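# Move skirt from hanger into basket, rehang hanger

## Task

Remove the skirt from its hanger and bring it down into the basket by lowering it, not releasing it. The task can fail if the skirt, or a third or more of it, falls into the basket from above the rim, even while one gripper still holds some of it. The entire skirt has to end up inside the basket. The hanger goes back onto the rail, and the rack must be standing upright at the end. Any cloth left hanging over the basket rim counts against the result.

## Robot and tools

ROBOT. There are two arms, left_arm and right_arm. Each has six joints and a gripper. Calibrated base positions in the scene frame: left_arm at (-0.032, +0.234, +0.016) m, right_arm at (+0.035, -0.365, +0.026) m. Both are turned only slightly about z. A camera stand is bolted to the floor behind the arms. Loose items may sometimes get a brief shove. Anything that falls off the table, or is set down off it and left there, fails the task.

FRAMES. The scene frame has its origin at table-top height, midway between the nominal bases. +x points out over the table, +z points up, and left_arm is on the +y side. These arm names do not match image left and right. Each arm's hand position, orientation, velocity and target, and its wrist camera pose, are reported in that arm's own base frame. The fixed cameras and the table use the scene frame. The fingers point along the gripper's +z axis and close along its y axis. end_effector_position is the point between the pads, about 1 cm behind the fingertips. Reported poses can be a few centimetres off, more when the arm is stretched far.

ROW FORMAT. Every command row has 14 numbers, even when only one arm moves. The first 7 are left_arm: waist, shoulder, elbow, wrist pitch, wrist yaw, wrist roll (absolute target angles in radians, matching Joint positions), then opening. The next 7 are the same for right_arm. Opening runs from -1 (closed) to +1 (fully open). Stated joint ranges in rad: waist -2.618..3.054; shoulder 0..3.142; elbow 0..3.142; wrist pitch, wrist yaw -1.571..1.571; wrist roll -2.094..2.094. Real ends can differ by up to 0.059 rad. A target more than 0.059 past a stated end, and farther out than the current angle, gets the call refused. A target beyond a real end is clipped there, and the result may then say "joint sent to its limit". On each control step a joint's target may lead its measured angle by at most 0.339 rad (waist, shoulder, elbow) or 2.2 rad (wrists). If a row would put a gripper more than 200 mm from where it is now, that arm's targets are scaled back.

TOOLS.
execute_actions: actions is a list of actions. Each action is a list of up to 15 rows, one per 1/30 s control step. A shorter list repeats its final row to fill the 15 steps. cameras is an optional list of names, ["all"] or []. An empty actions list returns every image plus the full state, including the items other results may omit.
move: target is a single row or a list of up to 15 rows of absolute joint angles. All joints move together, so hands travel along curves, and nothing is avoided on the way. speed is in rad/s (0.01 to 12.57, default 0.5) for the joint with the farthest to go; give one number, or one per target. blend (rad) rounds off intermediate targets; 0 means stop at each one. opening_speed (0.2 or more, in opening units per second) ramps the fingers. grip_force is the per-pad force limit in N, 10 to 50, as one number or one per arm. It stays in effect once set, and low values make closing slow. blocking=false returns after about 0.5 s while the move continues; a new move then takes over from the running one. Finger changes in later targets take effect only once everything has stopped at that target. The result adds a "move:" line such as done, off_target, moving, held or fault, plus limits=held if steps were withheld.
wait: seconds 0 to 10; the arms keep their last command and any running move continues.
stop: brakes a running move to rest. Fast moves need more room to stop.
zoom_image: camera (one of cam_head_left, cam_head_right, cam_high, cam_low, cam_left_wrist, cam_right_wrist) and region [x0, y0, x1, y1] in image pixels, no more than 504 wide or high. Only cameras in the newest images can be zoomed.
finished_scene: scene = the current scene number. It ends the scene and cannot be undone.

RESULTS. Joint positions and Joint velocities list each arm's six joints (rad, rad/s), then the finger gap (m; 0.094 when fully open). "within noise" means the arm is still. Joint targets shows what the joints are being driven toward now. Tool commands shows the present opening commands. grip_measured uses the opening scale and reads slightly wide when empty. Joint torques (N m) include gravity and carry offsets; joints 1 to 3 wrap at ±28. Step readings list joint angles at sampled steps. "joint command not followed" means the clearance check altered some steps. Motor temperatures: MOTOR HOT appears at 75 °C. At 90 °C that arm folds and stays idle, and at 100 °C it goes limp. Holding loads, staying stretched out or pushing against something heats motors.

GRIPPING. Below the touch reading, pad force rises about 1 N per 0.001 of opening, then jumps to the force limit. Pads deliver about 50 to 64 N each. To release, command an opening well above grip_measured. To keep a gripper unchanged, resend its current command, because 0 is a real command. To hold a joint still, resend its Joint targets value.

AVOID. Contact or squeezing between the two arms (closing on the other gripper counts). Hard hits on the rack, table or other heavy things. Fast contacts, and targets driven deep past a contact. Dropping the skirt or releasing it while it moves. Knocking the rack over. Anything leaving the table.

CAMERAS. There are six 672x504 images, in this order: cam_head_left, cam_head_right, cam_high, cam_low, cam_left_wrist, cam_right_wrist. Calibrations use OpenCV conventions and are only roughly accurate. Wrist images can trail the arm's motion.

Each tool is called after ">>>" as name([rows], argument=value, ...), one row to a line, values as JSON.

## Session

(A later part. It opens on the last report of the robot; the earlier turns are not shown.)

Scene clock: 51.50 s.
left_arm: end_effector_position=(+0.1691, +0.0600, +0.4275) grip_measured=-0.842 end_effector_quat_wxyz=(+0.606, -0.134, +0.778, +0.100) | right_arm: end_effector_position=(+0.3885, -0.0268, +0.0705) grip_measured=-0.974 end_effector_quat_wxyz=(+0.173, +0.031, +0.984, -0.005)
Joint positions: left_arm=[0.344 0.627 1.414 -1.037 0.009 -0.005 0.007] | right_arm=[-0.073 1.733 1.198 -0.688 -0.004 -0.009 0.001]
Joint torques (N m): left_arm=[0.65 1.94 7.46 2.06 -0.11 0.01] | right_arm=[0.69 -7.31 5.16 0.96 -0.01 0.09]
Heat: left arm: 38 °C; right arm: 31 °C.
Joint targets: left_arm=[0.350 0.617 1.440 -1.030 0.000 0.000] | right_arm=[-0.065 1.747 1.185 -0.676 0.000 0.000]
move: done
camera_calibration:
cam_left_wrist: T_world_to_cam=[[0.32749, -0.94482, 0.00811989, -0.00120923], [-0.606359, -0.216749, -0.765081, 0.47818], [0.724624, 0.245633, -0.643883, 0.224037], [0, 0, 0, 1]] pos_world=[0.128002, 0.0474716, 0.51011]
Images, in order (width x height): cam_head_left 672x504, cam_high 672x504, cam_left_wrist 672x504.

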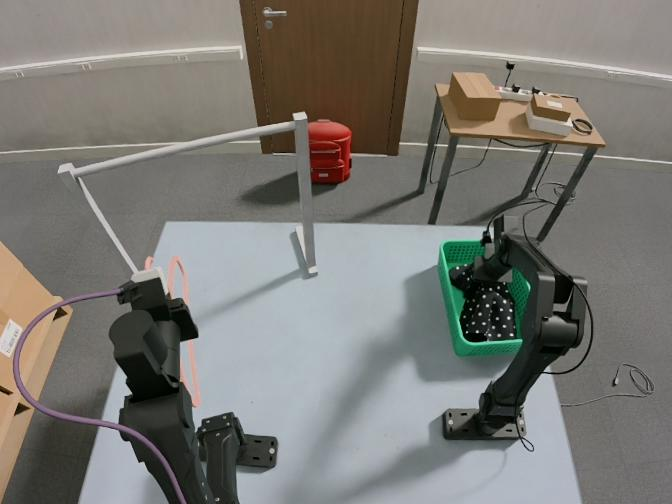

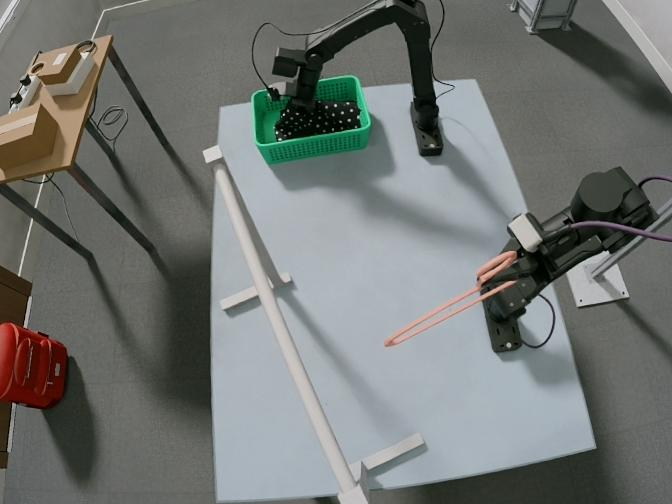

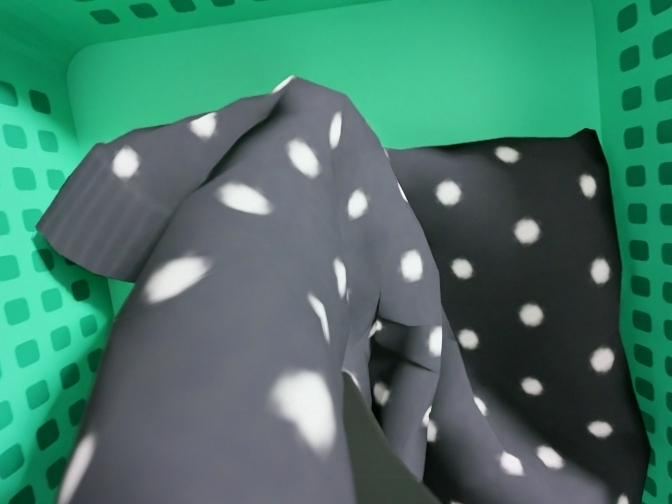

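>>> move([
  [0.35, 0.617, 1.44, -1.03, 0.0, 0.0, -1, -0.065, 1.662, 0.93, -0.513, 0, 0, -1],
  [0.35, 0.617, 1.44, -1.03, 0.0, 0.0, -1, -0.065, 1.662, 0.93, -0.513, 0, 0, -0.2],
  [0.35, 0.617, 1.44, -1.03, 0.0, 0.0, -1, -0.065, 1.549, 1.22, -0.919, 0, 0, -0.2],
  [0.35, 0.617, 1.44, -1.03, 0.0, 0.0, -1, -0.06, 1.586, 1.65, -1.312, 0, 0, -0.2],
], speed=[0.25, 0.25, 0.3, 0.5], opening_speed=1.0, blend=[0,0,0.05,0], cameras=["cam_head_left","cam_high","cam_left_wrist"])

>>> move(target=[0.35, 1.263, 1.79, -0.731, 0.0, 0.0, -1, 0.077, 1.106, 1.31, -0.184, -1.2, 0, -0.2], speed=0.6, cameras=["cam_head_left","cam_high","cam_left_wrist","cam_low"])

>>> zoom_image(camera="cam_left_wrist", region=[150, 40, 400, 220])

>>> zoom_image(camera="cam_high", region=[240, 250, 400, 380])

Scene clock: 60.77 s.
left_arm: end_effector_position=(+0.1691, +0.0600, +0.4275) grip_measured=-0.842 end_effector_quat_wxyz=(+0.606, -0.134, +0.778, +0.100) | right_arm: end_effector_position=(+0.3420, -0.0222, +0.2132) grip_measured=-0.202 end_effector_quat_wxyz=(+0.154, +0.030, +0.988, -0.004)
Joint positions: left_arm=[0.344 0.627 1.414 -1.037 0.009 -0.005 0.007] | right_arm=[-0.07 1.586 1.624 -1.3 -0.004 -0.009 0.037]
Joint torques (N m): left_arm=[0.61 1.96 7.49 2.08 -0.11 0] | right_arm=[0.79 -6.95 8.51 0.59 0.02 0.09]
Heat: left arm: 39 °C; right arm: 31 °C.
Joint targets: left_arm=[0.350 0.617 1.440 -1.030 0.000 0.000] | right_arm=[-0.060 1.586 1.650 -1.312 0.000 0.000]
move: done
camera_calibration:
cam_left_wrist: T_world_to_cam=[[0.32749, -0.94482, 0.00811989, -0.00120923], [-0.606359, -0.216749, -0.765081, 0.47818], [0.724624, 0.245633, -0.643883, 0.224037], [0, 0, 0, 1]] pos_world=[0.128002, 0.0474716, 0.51011]
Images, in order (width x height): cam_head_left 672x504, cam_high 672x504, cam_left_wrist 672x504.

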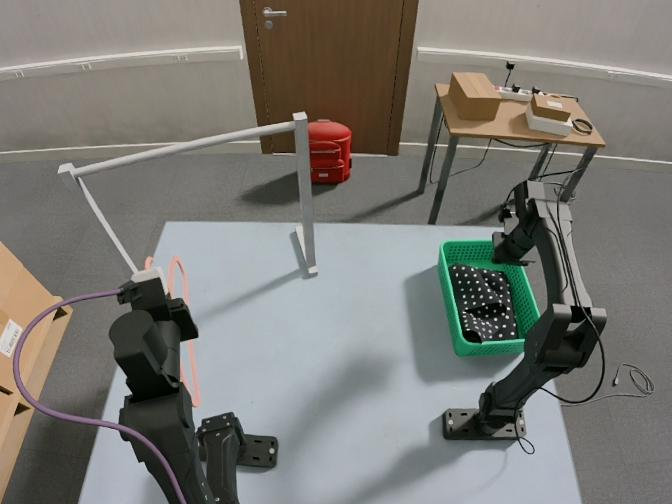

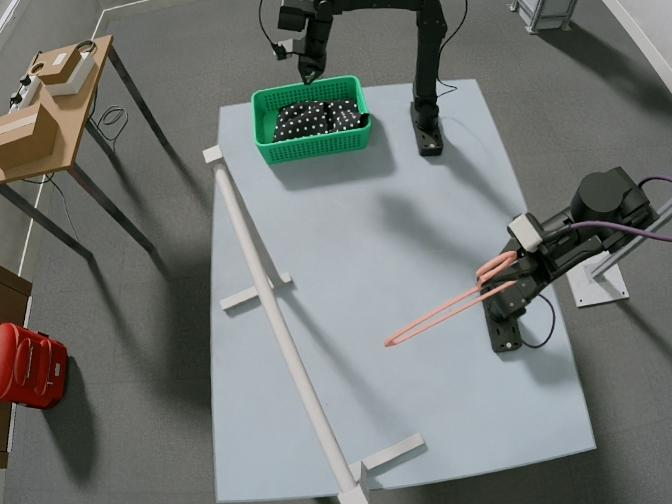

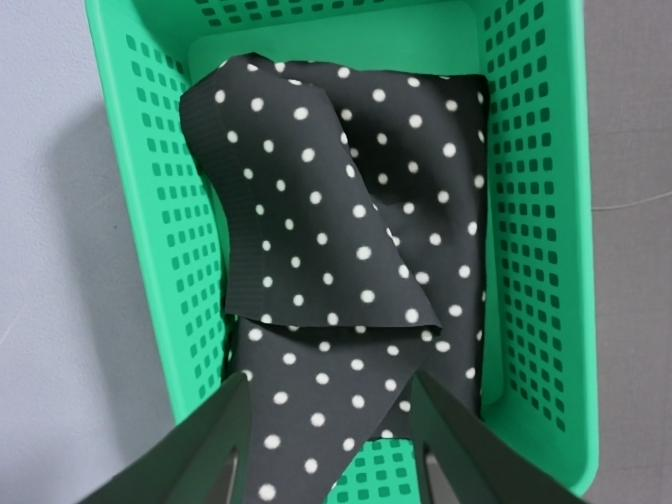

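Scene clock: 63.57 s.
left_arm: end_effector_position=(+0.3484, +0.1242, +0.4730) grip_measured=-0.842 end_effector_quat_wxyz=(+0.599, -0.135, +0.783, +0.099) | right_arm: end_effector_position=(+0.2565, +0.1866, +0.4668) grip_measured=-0.202 end_effector_quat_wxyz=(+0.576, -0.421, +0.566, +0.413)
Joint positions: left_arm=[0.344 1.264 1.755 -0.757 0.009 -0.005 0.007] | right_arm=[0.069 1.118 1.326 -0.198 -1.193 -0.008 0.037]
Joint torques (N m): left_arm=[0.68 -3.33 9.78 2.26 -0.11 0] | right_arm=[0.7 -3.85 4.92 1.46 -0.1 0.06]
Heat: left arm: 39 °C; right arm: 31 °C.
Joint targets: left_arm=[0.350 1.263 1.790 -0.731 0.000 0.000] | right_arm=[0.077 1.106 1.310 -0.184 -1.200 0.000]
move: done
camera_calibration:
cam_left_wrist: T_world_to_cam=[[0.327677, -0.944754, 0.00824341, 0.000267787], [-0.618076, -0.220955, -0.754427, 0.635104], [0.71457, 0.242113, -0.656332, 0.117395], [0, 0, 0, 1]] pos_world=[0.308568, 0.11216, 0.556187]
Images, in order (width x height): cam_head_left 672x504, cam_high 672x504, cam_low 672x504, cam_left_wrist 672x504.

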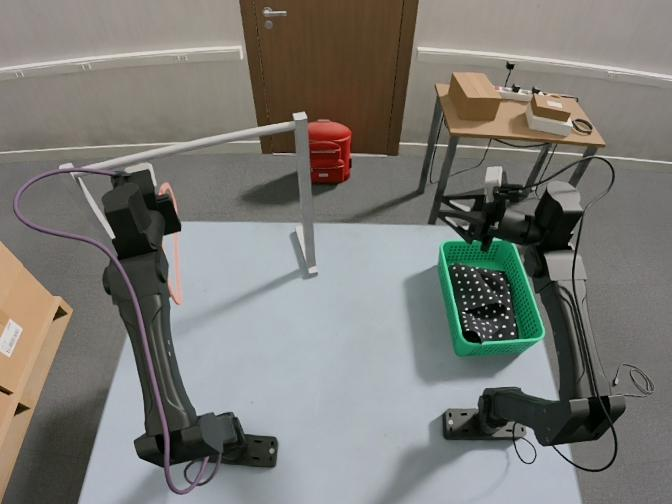

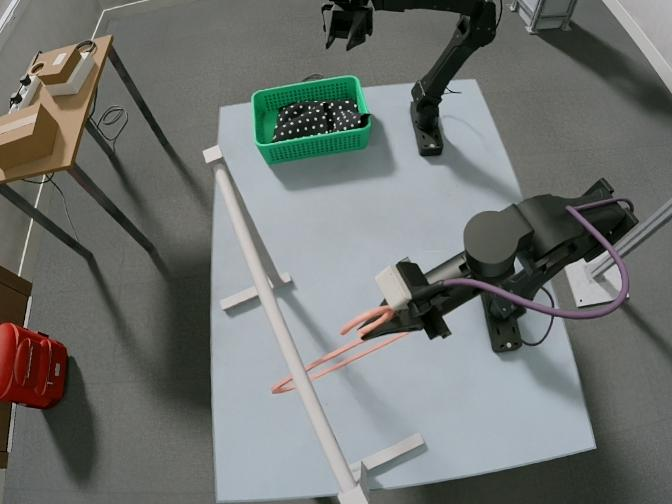

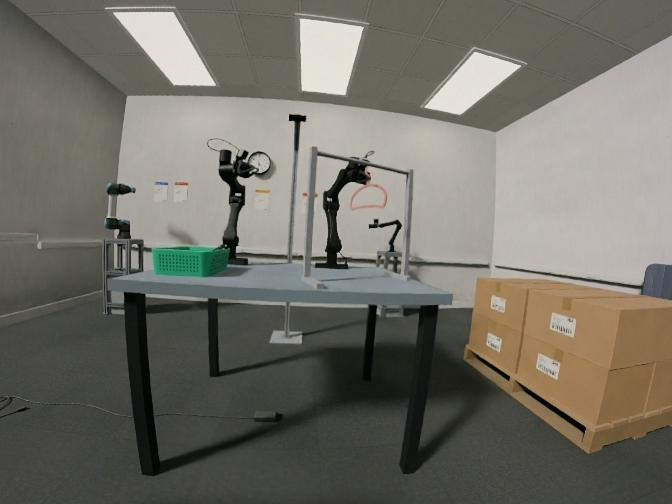

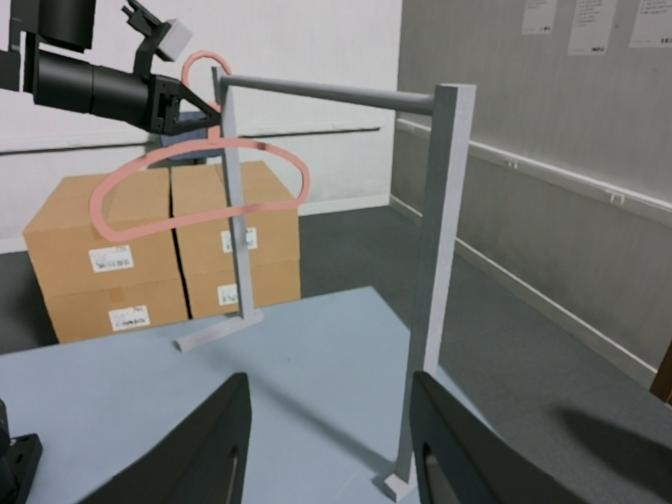

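Scaled by 2.016.

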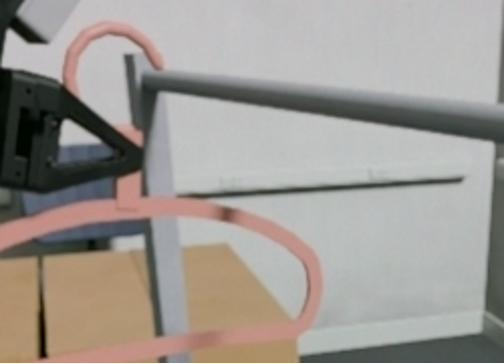

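Scaled by 3.150.

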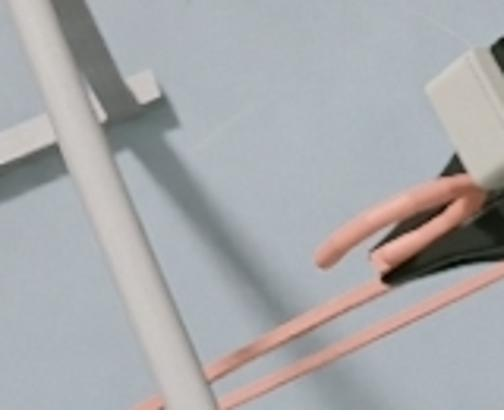

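>>> move(target=[0.35, 1.401, 1.89, -0.695, 0.0, 0.0, -1, 0.077, 1.106, 1.31, -0.184, -1.2, 0, -0.2], speed=0.2, cameras=["cam_high","cam_left_wrist"])

>>> zoom_image(camera="cam_left_wrist", region=[150, 40, 400, 220])

>>> zoom_image(camera="cam_high", region=[240, 250, 400, 380])

Scene clock: 71.87 s.
left_arm: end_effector_position=(+0.3860, +0.1376, +0.4742) grip_measured=-0.842 end_effector_quat_wxyz=(+0.599, -0.135, +0.783, +0.099) | right_arm: end_effector_position=(+0.2565, +0.1867, +0.4668) grip_measured=-0.202 end_effector_quat_wxyz=(+0.576, -0.421, +0.566, +0.413)
Joint positions: left_arm=[0.344 1.397 1.852 -0.721 0.009 -0.005 0.007] | right_arm=[0.069 1.118 1.326 -0.197 -1.193 -0.008 0.037]
Joint torques (N m): left_arm=[0.66 -4.22 10.19 2.26 -0.11 0.01] | right_arm=[0.7 -3.66 4.98 1.45 -0.11 0.08]
Heat: left arm: 39 °C; right arm: 31 °C.
Joint targets: left_arm=[0.350 1.401 1.890 -0.695 0.000 0.000] | right_arm=[0.077 1.106 1.310 -0.184 -1.200 0.000]
move: off_target (left_arm); left_arm: the elbow is farthest, 0.038 rad from its target
camera_calibration:
cam_left_wrist: T_world_to_cam=[[0.327661, -0.944759, 0.00825399, 0.000658253], [-0.618653, -0.221147, -0.753898, 0.662295], [0.714078, 0.241916, -0.656939, 0.0885746], [0, 0, 0, 1]] pos_world=[0.346266, 0.125659, 0.557486]
Images, in order (width x height): cam_high 672x504, cam_left_wrist 672x504.

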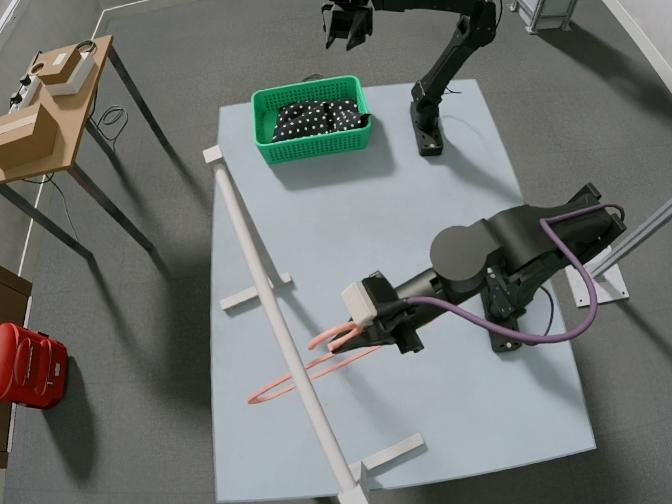

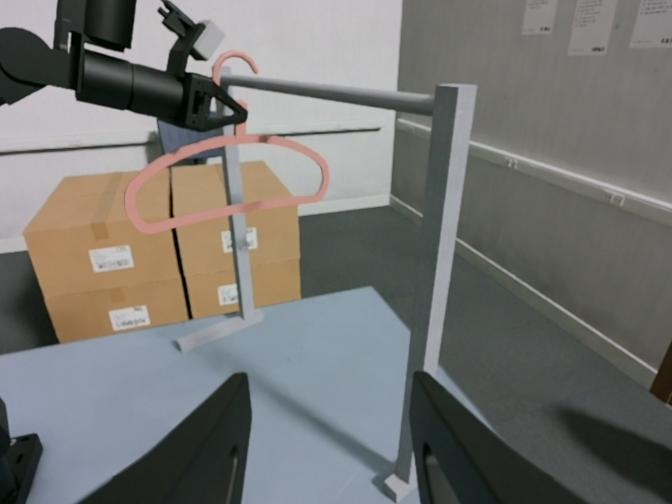

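Scaled by 2.016.

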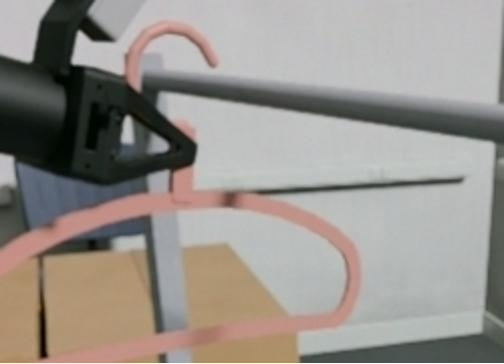

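Scaled by 3.150.

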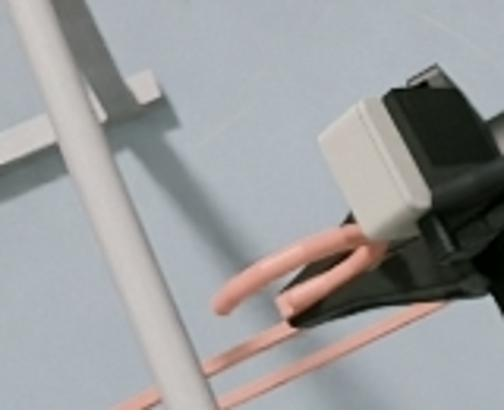

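>>> move(target=[0.35, 1.583, 2.055, -0.671, 0.0, 0.0, -1, 0.077, 1.106, 1.31, -0.184, -1.2, 0, -0.2], speed=0.1, cameras=["cam_high","cam_left_wrist"])

>>> zoom_image(camera="cam_left_wrist", region=[150, 40, 400, 220])

>>> zoom_image(camera="cam_high", region=[240, 250, 400, 380])

Scene clock: 77.13 s.
left_arm: end_effector_position=(+0.4325, +0.1543, +0.4792) grip_measured=-0.842 end_effector_quat_wxyz=(+0.604, -0.135, +0.779, +0.100) | right_arm: end_effector_position=(+0.2565, +0.1867, +0.4668) grip_measured=-0.202 end_effector_quat_wxyz=(+0.576, -0.421, +0.566, +0.413)
Joint positions: left_arm=[0.344 1.574 2.018 -0.696 0.009 -0.005 0.007] | right_arm=[0.069 1.118 1.326 -0.197 -1.193 -0.008 0.037]
Joint torques (N m): left_arm=[0.66 -5.52 10.19 2.26 -0.11 0.02] | right_arm=[0.76 -3.77 4.98 1.51 -0.12 0.1]
Heat: left arm: 39 °C; right arm: 31 °C.
Joint targets: left_arm=[0.350 1.583 2.055 -0.671 0.000 0.000] | right_arm=[0.077 1.106 1.310 -0.184 -1.200 0.000]
move: off_target (left_arm); left_arm: the elbow is farthest, 0.037 rad from its target
camera_calibration:
cam_left_wrist: T_world_to_cam=[[0.327554, -0.944797, 0.00816805, 0.00117942], [-0.609071, -0.217754, -0.762637, 0.69793], [0.722316, 0.24483, -0.646775, 0.0458374], [0, 0, 0, 1]] pos_world=[0.391594, 0.141869, 0.561904]
Images, in order (width x height): cam_high 672x504, cam_left_wrist 672x504.

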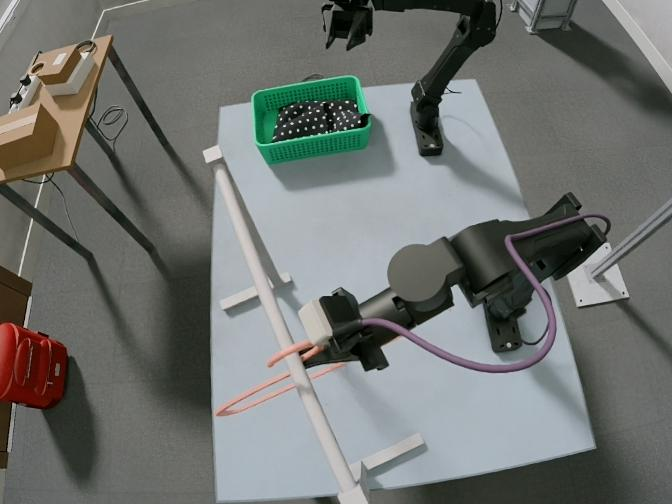

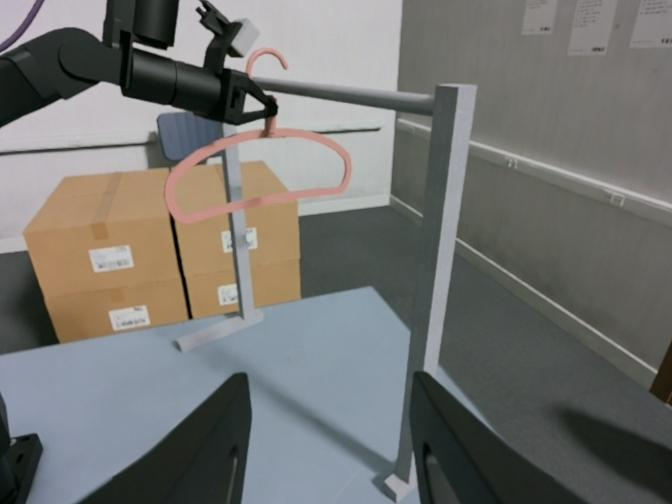

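Scaled by 2.016.

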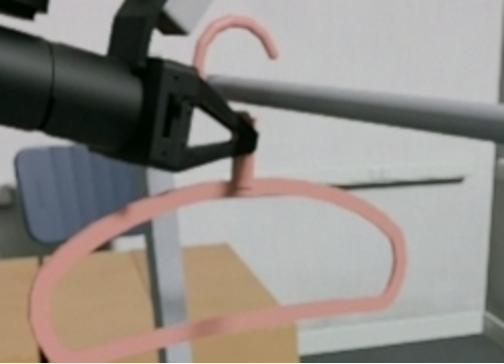

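Scaled by 3.150.

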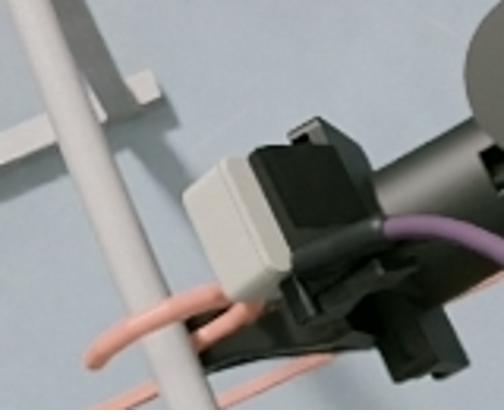

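>>> move(target=[0.35, 1.491, 1.765, -0.475, 0.0, 0.0, -1, 0.077, 1.106, 1.31, -0.184, -1.2, 0, -0.2], speed=0.1, cameras=["cam_high","cam_left_wrist"])

>>> zoom_image(camera="cam_left_wrist", region=[150, 40, 400, 220])

>>> zoom_image(camera="cam_high", region=[240, 250, 400, 380])

Scene clock: 83.23 s.
left_arm: end_effector_position=(+0.4453, +0.1589, +0.4485) grip_measured=-0.842 end_effector_quat_wxyz=(+0.617, -0.133, +0.769, +0.102) | right_arm: end_effector_position=(+0.2565, +0.1867, +0.4668) grip_measured=-0.202 end_effector_quat_wxyz=(+0.576, -0.421, +0.566, +0.413)
Joint positions: left_arm=[0.344 1.521 1.781 -0.48 0.009 -0.005 0.007] | right_arm=[0.069 1.118 1.326 -0.197 -1.193 -0.008 0.037]
Joint torques (N m): left_arm=[0.64 -8.81 6.2 2.07 -0.1 0.01] | right_arm=[0.66 -3.85 5.09 1.48 -0.09 0.08]
Heat: left arm: 40 °C; right arm: 30 °C.
Joint targets: left_arm=[0.350 1.491 1.765 -0.475 0.000 0.000] | right_arm=[0.077 1.106 1.310 -0.184 -1.200 0.000]
move: done
camera_calibration:
cam_left_wrist: T_world_to_cam=[[0.327296, -0.94489, 0.00779056, 0.00182004], [-0.585227, -0.209173, -0.783426, 0.680634], [0.741881, 0.251853, -0.621436, -0.00556952], [0, 0, 0, 1]] pos_world=[0.401861, 0.145493, 0.529751]
Images, in order (width x height): cam_high 672x504, cam_left_wrist 672x504.

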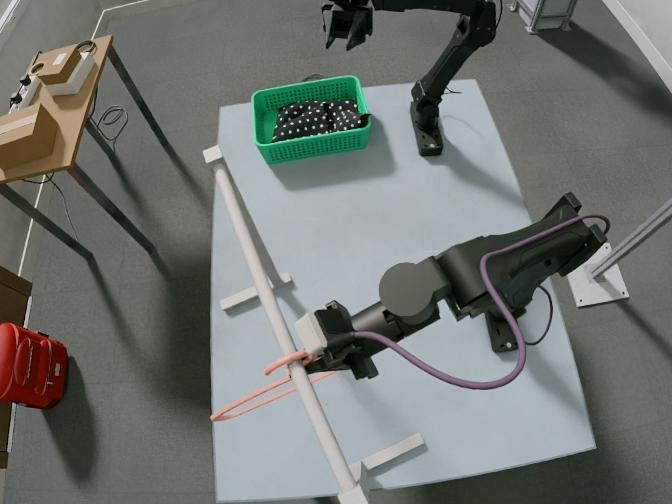

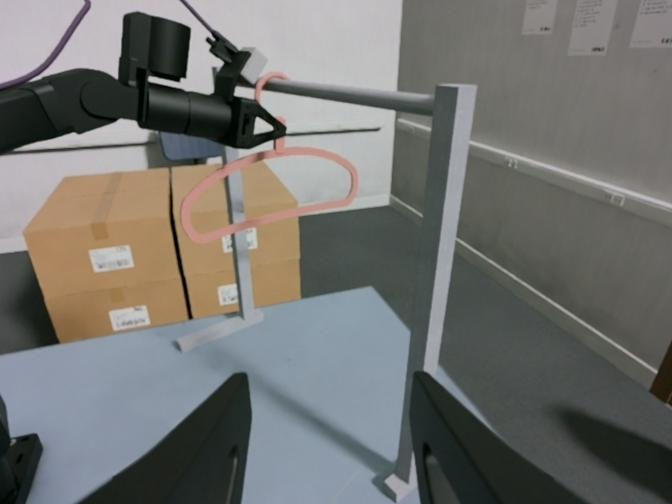

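Scaled by 2.016.

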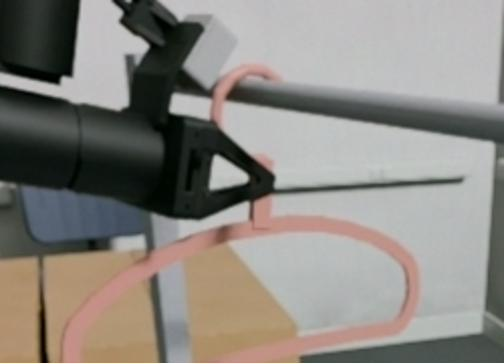

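Scaled by 3.150.

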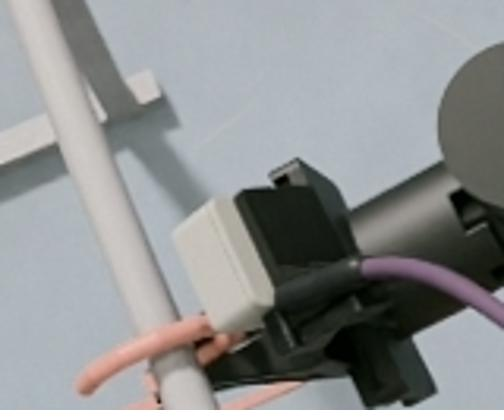

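>>> move([
  [0.344, 1.512, 1.815, -0.46, 0.0, 0.0, -1, 0.077, 1.106, 1.31, -0.184, -1.2, 0, -0.2],
  [0.344, 1.512, 1.815, -0.46, 0.0, 0.0, -0.1, 0.077, 1.106, 1.31, -0.184, -1.2, 0, -0.2],
], speed=0.1, opening_speed=0.5, cameras=["cam_left_wrist","cam_high"])

>>> zoom_image(camera="cam_left_wrist", region=[150, 40, 400, 220])

>>> zoom_image(camera="cam_high", region=[240, 250, 400, 380])

Scene clock: 88.77 s.
left_arm: end_effector_position=(+0.4456, +0.1590, +0.4502) grip_measured=-0.102 end_effector_quat_wxyz=(+0.619, -0.132, +0.767, +0.103) | right_arm: end_effector_position=(+0.2565, +0.1867, +0.4668) grip_measured=-0.202 end_effector_quat_wxyz=(+0.576, -0.421, +0.566, +0.413)
Joint positions: left_arm=[0.344 1.521 1.781 -0.473 0.008 -0.005 0.042] | right_arm=[0.069 1.118 1.326 -0.197 -1.193 -0.008 0.037]
Joint torques (N m): left_arm=[0.08 -7.02 10.51 2.15 -0.1 0.01] | right_arm=[0.57 -3.67 4.97 1.49 -0.08 0.07]
Heat: left arm: 40 °C; right arm: 31 °C.
Joint targets: left_arm=[0.344 1.512 1.815 -0.460 0.000 0.000] | right_arm=[0.077 1.106 1.310 -0.184 -1.200 0.000]
move: done
camera_calibration:
cam_left_wrist: T_world_to_cam=[[0.327531, -0.944812, 0.00727804, 0.00204273], [-0.580214, -0.207206, -0.787666, 0.681583], [0.745705, 0.253762, -0.61606, -0.00922526], [0, 0, 0, 1]] pos_world=[0.401674, 0.145499, 0.531161]
Images, in order (width x height): cam_high 672x504, cam_left_wrist 672x504.

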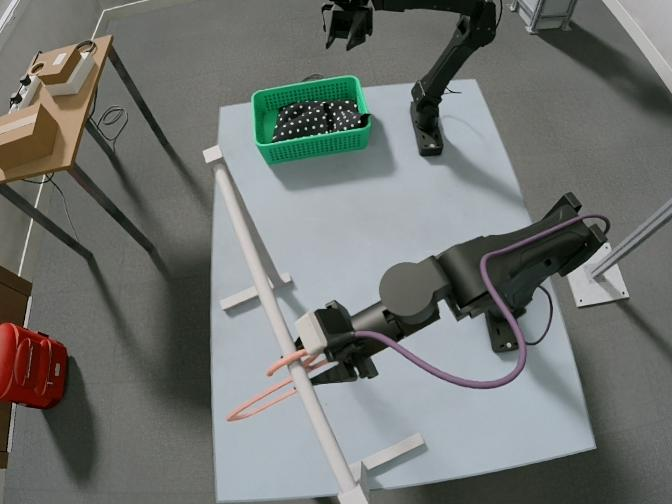

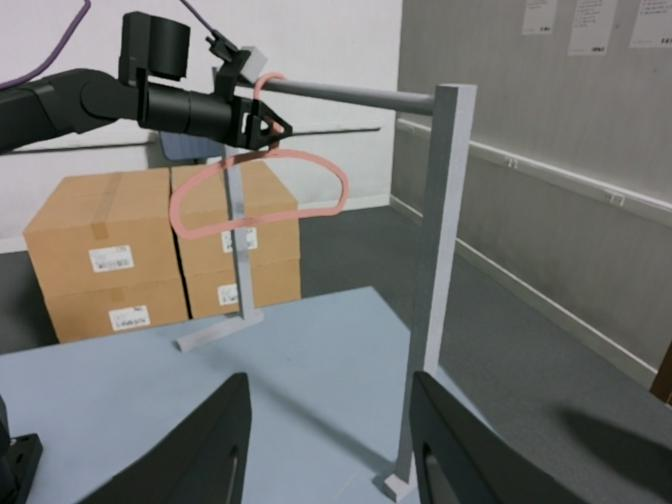

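Scaled by 2.016.

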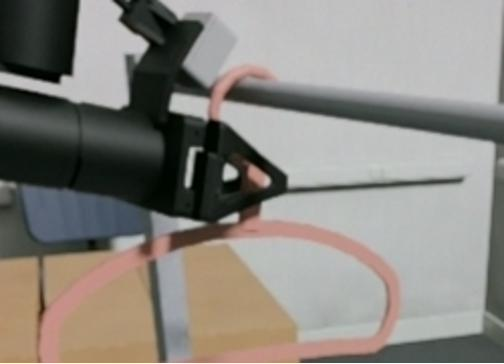

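Scaled by 3.150.

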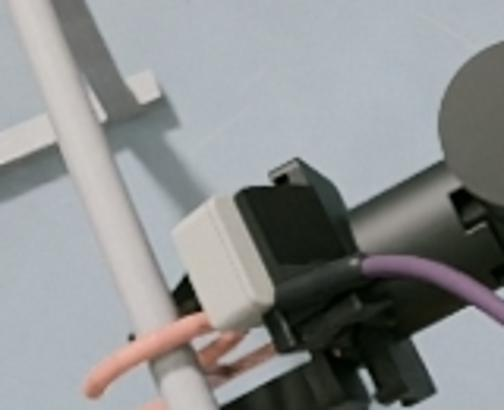

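>>> move([
  [0.344, 1.3825, 1.7825, -0.5785, 0.0, 0.0, -0.1, 0.077, 1.106, 1.31, -0.184, -1.2, 0, -0.2],
  [0.344, 1.253, 1.75, -0.697, 0.0, 0.0, -0.1, 0.077, 1.106, 1.31, -0.184, -1.2, 0, -0.2],
  [0.344, 0.95, 1.5, -0.75, 0.0, 0.0, -0.1, 0.077, 1.106, 1.31, -0.184, -1.2, 0, -0.2],
], speed=[0.12,0.15,0.4], blend=[0.02,0.03,0], cameras=["cam_left_wrist","cam_high","cam_right_wrist"])

Scene clock: 93.13 s.
left_arm: end_effector_position=(+0.2728, +0.0972, +0.4687) grip_measured=-0.102 end_effector_quat_wxyz=(+0.630, -0.131, +0.758, +0.105) | right_arm: end_effector_position=(+0.2565, +0.1867, +0.4668) grip_measured=-0.202 end_effector_quat_wxyz=(+0.576, -0.421, +0.566, +0.413)
Joint positions: left_arm=[0.344 0.955 1.515 -0.746 0.008 -0.005 0.042] | right_arm=[0.069 1.118 1.326 -0.197 -1.193 -0.008 0.037]
Joint torques (N m): left_arm=[0.08 -0.85 5.18 1.98 -0.11 0.01] | right_arm=[0.68 -3.7 5.08 1.49 -0.11 0.07]
Heat: left arm: 40 °C; right arm: 31 °C.
Joint targets: left_arm=[0.344 0.950 1.500 -0.750 0.000 0.000] | right_arm=[0.077 1.106 1.310 -0.184 -1.200 0.000]
move: done
camera_calibration:
cam_left_wrist: T_world_to_cam=[[0.327344, -0.944879, 0.00697101, 0.000274107], [-0.559638, -0.199815, -0.804288, 0.584584], [0.761348, 0.259378, -0.594199, 0.131657], [0, 0, 0, 1]] pos_world=[0.226829, 0.0829187, 0.548402]
cam_right_wrist: T_world_to_cam=[[0.955152, -0.294443, 0.0314262, -0.206249], [-0.100717, -0.42284, -0.90059, 0.56083], [0.278461, 0.857036, -0.433532, 0.0627251], [0, 0, 0, 1]] pos_world=[0.236018, 0.122655, 0.538753]
Images, in order (width x height): cam_high 672x504, cam_left_wrist 672x504, cam_right_wrist 672x504.

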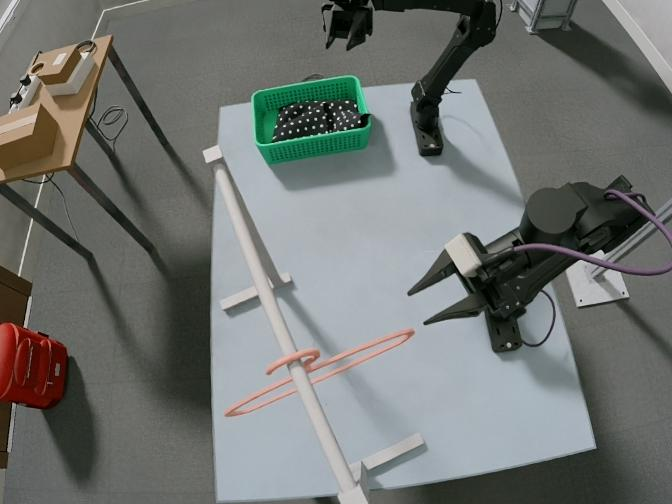

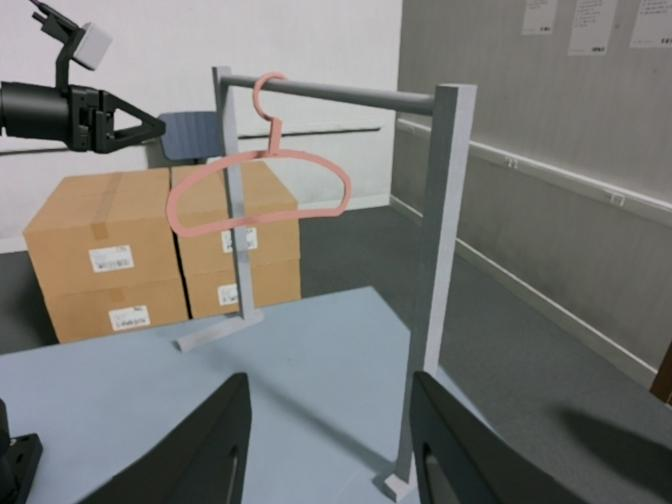

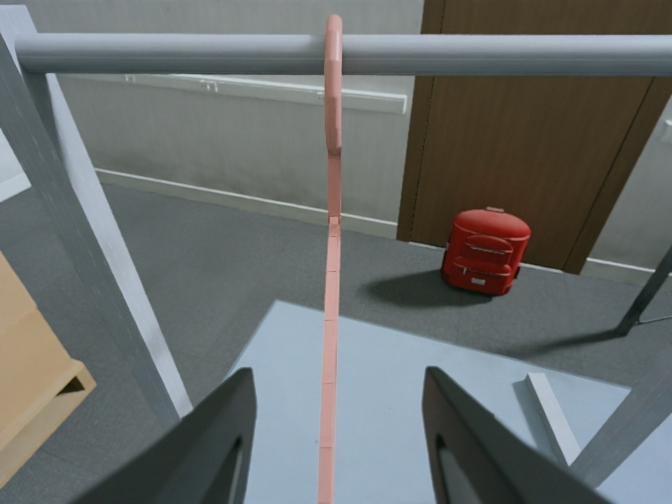

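>>> zoom_image(camera="cam_high", region=[240, 60, 390, 180])

Scaled by 3.360.

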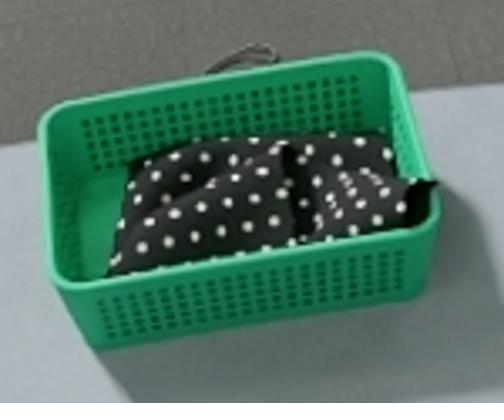

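>>> execute_actions(actions=[], cameras=["cam_head_left", "cam_head_right"])

>>> zoom_image(camera="cam_head_left", region=[430, 230, 560, 370])

>>> zoom_image(camera="cam_head_right", region=[430, 230, 560, 370])

Scene clock: 96.37 s.
left_arm: end_effector_position=(+0.2728, +0.0972, +0.4687) grip_measured=-0.102 end_effector_quat_wxyz=(+0.630, -0.131, +0.758, +0.105) | right_arm: end_effector_position=(+0.2565, +0.1867, +0.4668) grip_measured=-0.202 end_effector_quat_wxyz=(+0.576, -0.421, +0.566, +0.413)
Joint positions: left_arm=[0.344 0.955 1.515 -0.746 0.008 -0.005 0.042] | right_arm=[0.069 1.118 1.326 -0.197 -1.193 -0.008 0.037]
Joint velocities: within noise
Joint torques (N m): left_arm=[0.1 -0.87 5.15 1.98 -0.11 0.01] | right_arm=[0.72 -3.77 5.01 1.52 -0.09 0.07]
Motor temperatures (°C): left_arm=[26 29 37 40 23 26 25] | right_arm=[27 25 30 31 23 24 25]
Heat: left arm: 40 °C; right arm: 31 °C.
Joint targets: left_arm=[0.344 0.950 1.500 -0.750 0.000 0.000] | right_arm=[0.077 1.106 1.310 -0.184 -1.200 0.000]
Tool commands: left_gripper/opening=-0.1 right_gripper/opening=-0.2
Images, in order (width x height): cam_head_left 672x504, cam_head_right 672x504.

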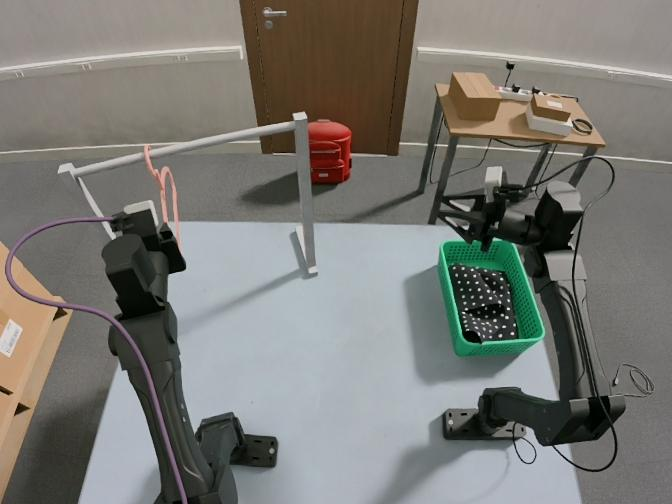

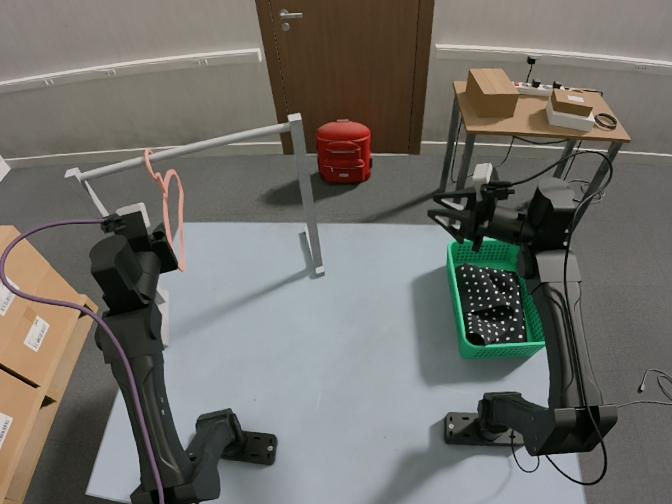

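Scaled by 3.600.

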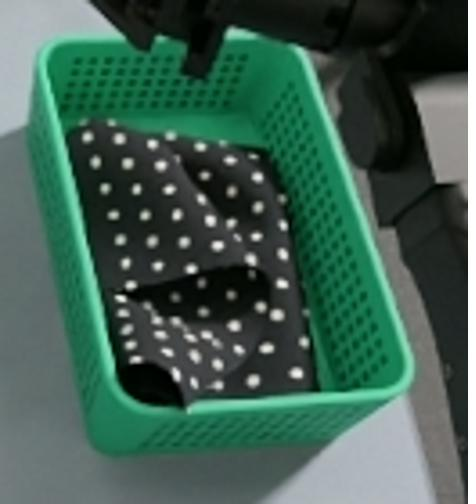

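Scaled by 3.600.

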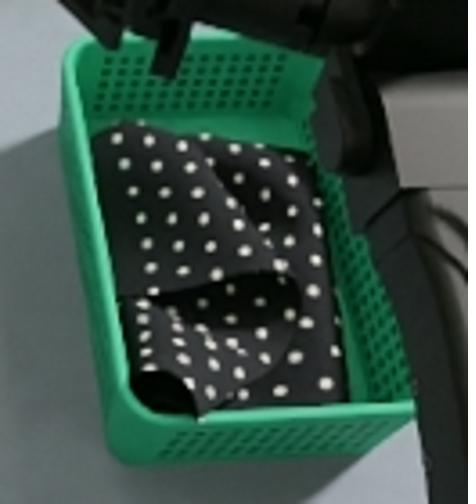

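>>> move([
  [0.344, 0.95, 1.5, -0.75, 0.0, 0.0, -0.1, 0.143, 1.344, 1.41, -1.55, 0, 0, 0],
  [0.344, 0.95, 1.5, -0.75, 0.0, 0.0, -0.1, 0.143, 1.335, 0.853, -1.008, 0, 0, 0],
], speed=[0.6,0.3], cameras=["cam_head_right","cam_left_wrist"])

>>> zoom_image(camera="cam_head_right", region=[430, 230, 560, 370])

Scene clock: 107.53 s.
left_arm: end_effector_position=(+0.2728, +0.0972, +0.4687) grip_measured=-0.102 end_effector_quat_wxyz=(+0.630, -0.131, +0.758, +0.105) | right_arm: end_effector_position=(+0.2204, +0.0294, +0.0678) grip_measured=-0.002 end_effector_quat_wxyz=(+0.037, -0.070, +0.997, -0.001)
Joint positions: left_arm=[0.344 0.955 1.515 -0.746 0.008 -0.005 0.042] | right_arm=[0.133 1.337 0.866 -1.027 0.006 -0.008 0.047]
Joint torques (N m): left_arm=[0.05 -0.9 5.18 1.98 -0.11 -0.01] | right_arm=[0.73 -4.37 4.89 0.52 -0.08 0.07]
Heat: left arm: 40 °C; right arm: 31 °C.
Joint targets: left_arm=[0.344 0.950 1.500 -0.750 0.000 0.000] | right_arm=[0.143 1.335 0.853 -1.008 0.000 0.000]
move: done
camera_calibration:
cam_left_wrist: T_world_to_cam=[[0.327344, -0.944879, 0.00697101, 0.000274107], [-0.559638, -0.199815, -0.804288, 0.584584], [0.761348, 0.259378, -0.594199, 0.131657], [0, 0, 0, 1]] pos_world=[0.226829, 0.0829187, 0.548402]
Images, in order (width x height): cam_head_right 672x504, cam_left_wrist 672x504.

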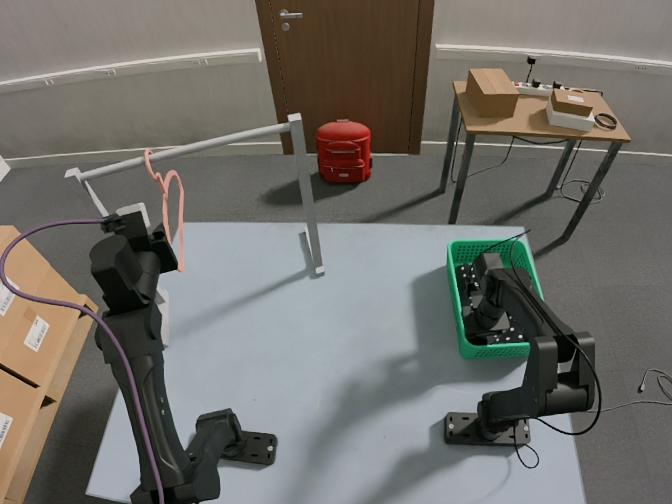

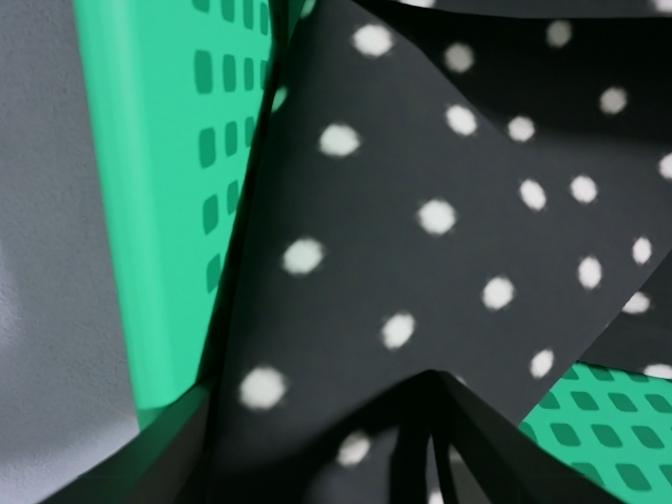

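Scaled by 3.600.

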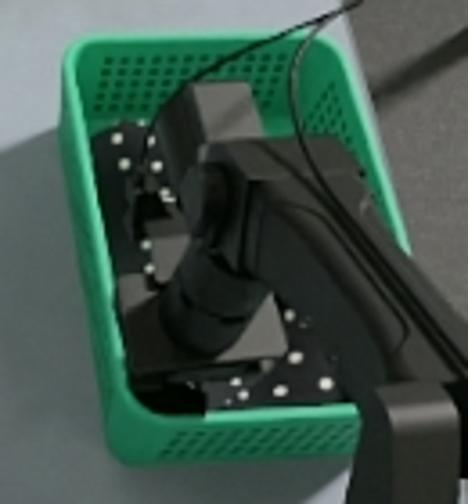

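>>> move([
  [0.344, 0.95, 1.5, -0.75, 0.0, 0.0, -0.1, 0.143, 1.335, 0.853, -1.008, 0, 0, 0],
  [0.344, 0.95, 1.5, -0.75, 0.0, 0.0, -0.1, 0.143, 1.335, 0.853, -1.008, 0, 0, -1],
  [0.344, 0.95, 1.5, -0.75, 0.0, 0.0, -0.1, 0.11, 1.58, 1.09, -1.006, 0, 0, -1],
], speed=0.25, opening_speed=1.0, cameras=["cam_head_right","cam_left_wrist", "cam_high"])

>>> zoom_image(camera="cam_high", region=[240, 60, 390, 180])

>>> zoom_image(camera="cam_head_right", region=[430, 230, 560, 370])

Scene clock: 112.13 s.
left_arm: end_effector_position=(+0.2728, +0.0972, +0.4687) grip_measured=-0.102 end_effector_quat_wxyz=(+0.630, -0.131, +0.758, +0.105) | right_arm: end_effector_position=(+0.2704, +0.0327, +0.0650) grip_measured=-0.978 end_effector_quat_wxyz=(+0.020, -0.064, +0.998, -0.001)
Joint positions: left_arm=[0.344 0.955 1.515 -0.746 0.008 -0.005 0.042] | right_arm=[0.12 1.569 1.059 -1.021 0.004 -0.008 0.001]
Joint torques (N m): left_arm=[0.09 -0.85 5.15 1.98 -0.11 0.01] | right_arm=[-0.92 -5.46 8.84 0.45 -0.07 0.07]
Heat: left arm: 41 °C; right arm: 31 °C.
Joint targets: left_arm=[0.344 0.950 1.500 -0.750 0.000 0.000] | right_arm=[0.110 1.580 1.090 -1.006 0.000 0.000]
move: done
camera_calibration:
cam_left_wrist: T_world_to_cam=[[0.327344, -0.944879, 0.00697101, 0.000274107], [-0.559638, -0.199815, -0.804288, 0.584584], [0.761348, 0.259378, -0.594199, 0.131657], [0, 0, 0, 1]] pos_world=[0.226829, 0.0829187, 0.548402]
Images, in order (width x height): cam_head_right 672x504, cam_high 672x504, cam_left_wrist 672x504.

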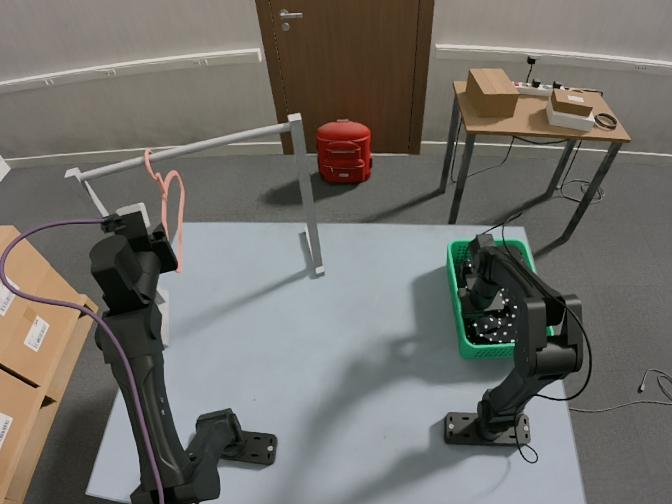

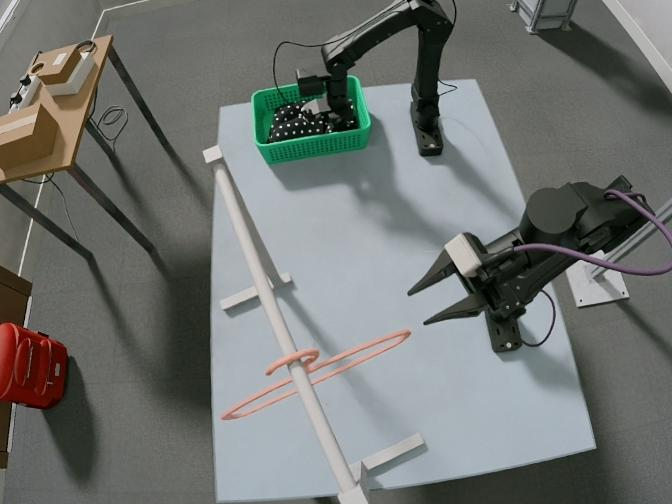

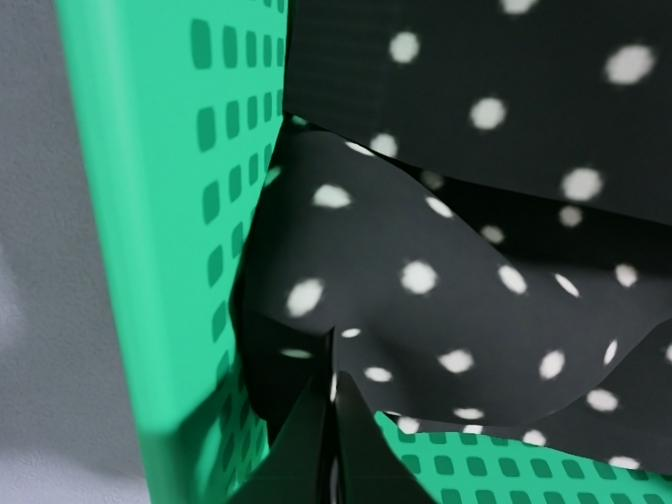

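Scaled by 3.360.

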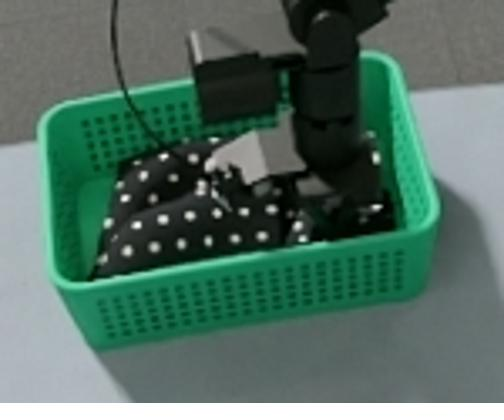

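Scaled by 3.600.

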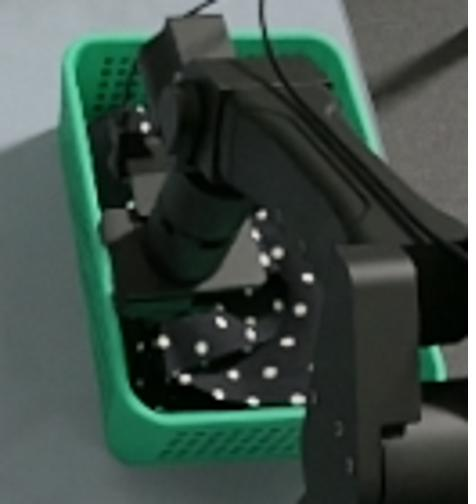

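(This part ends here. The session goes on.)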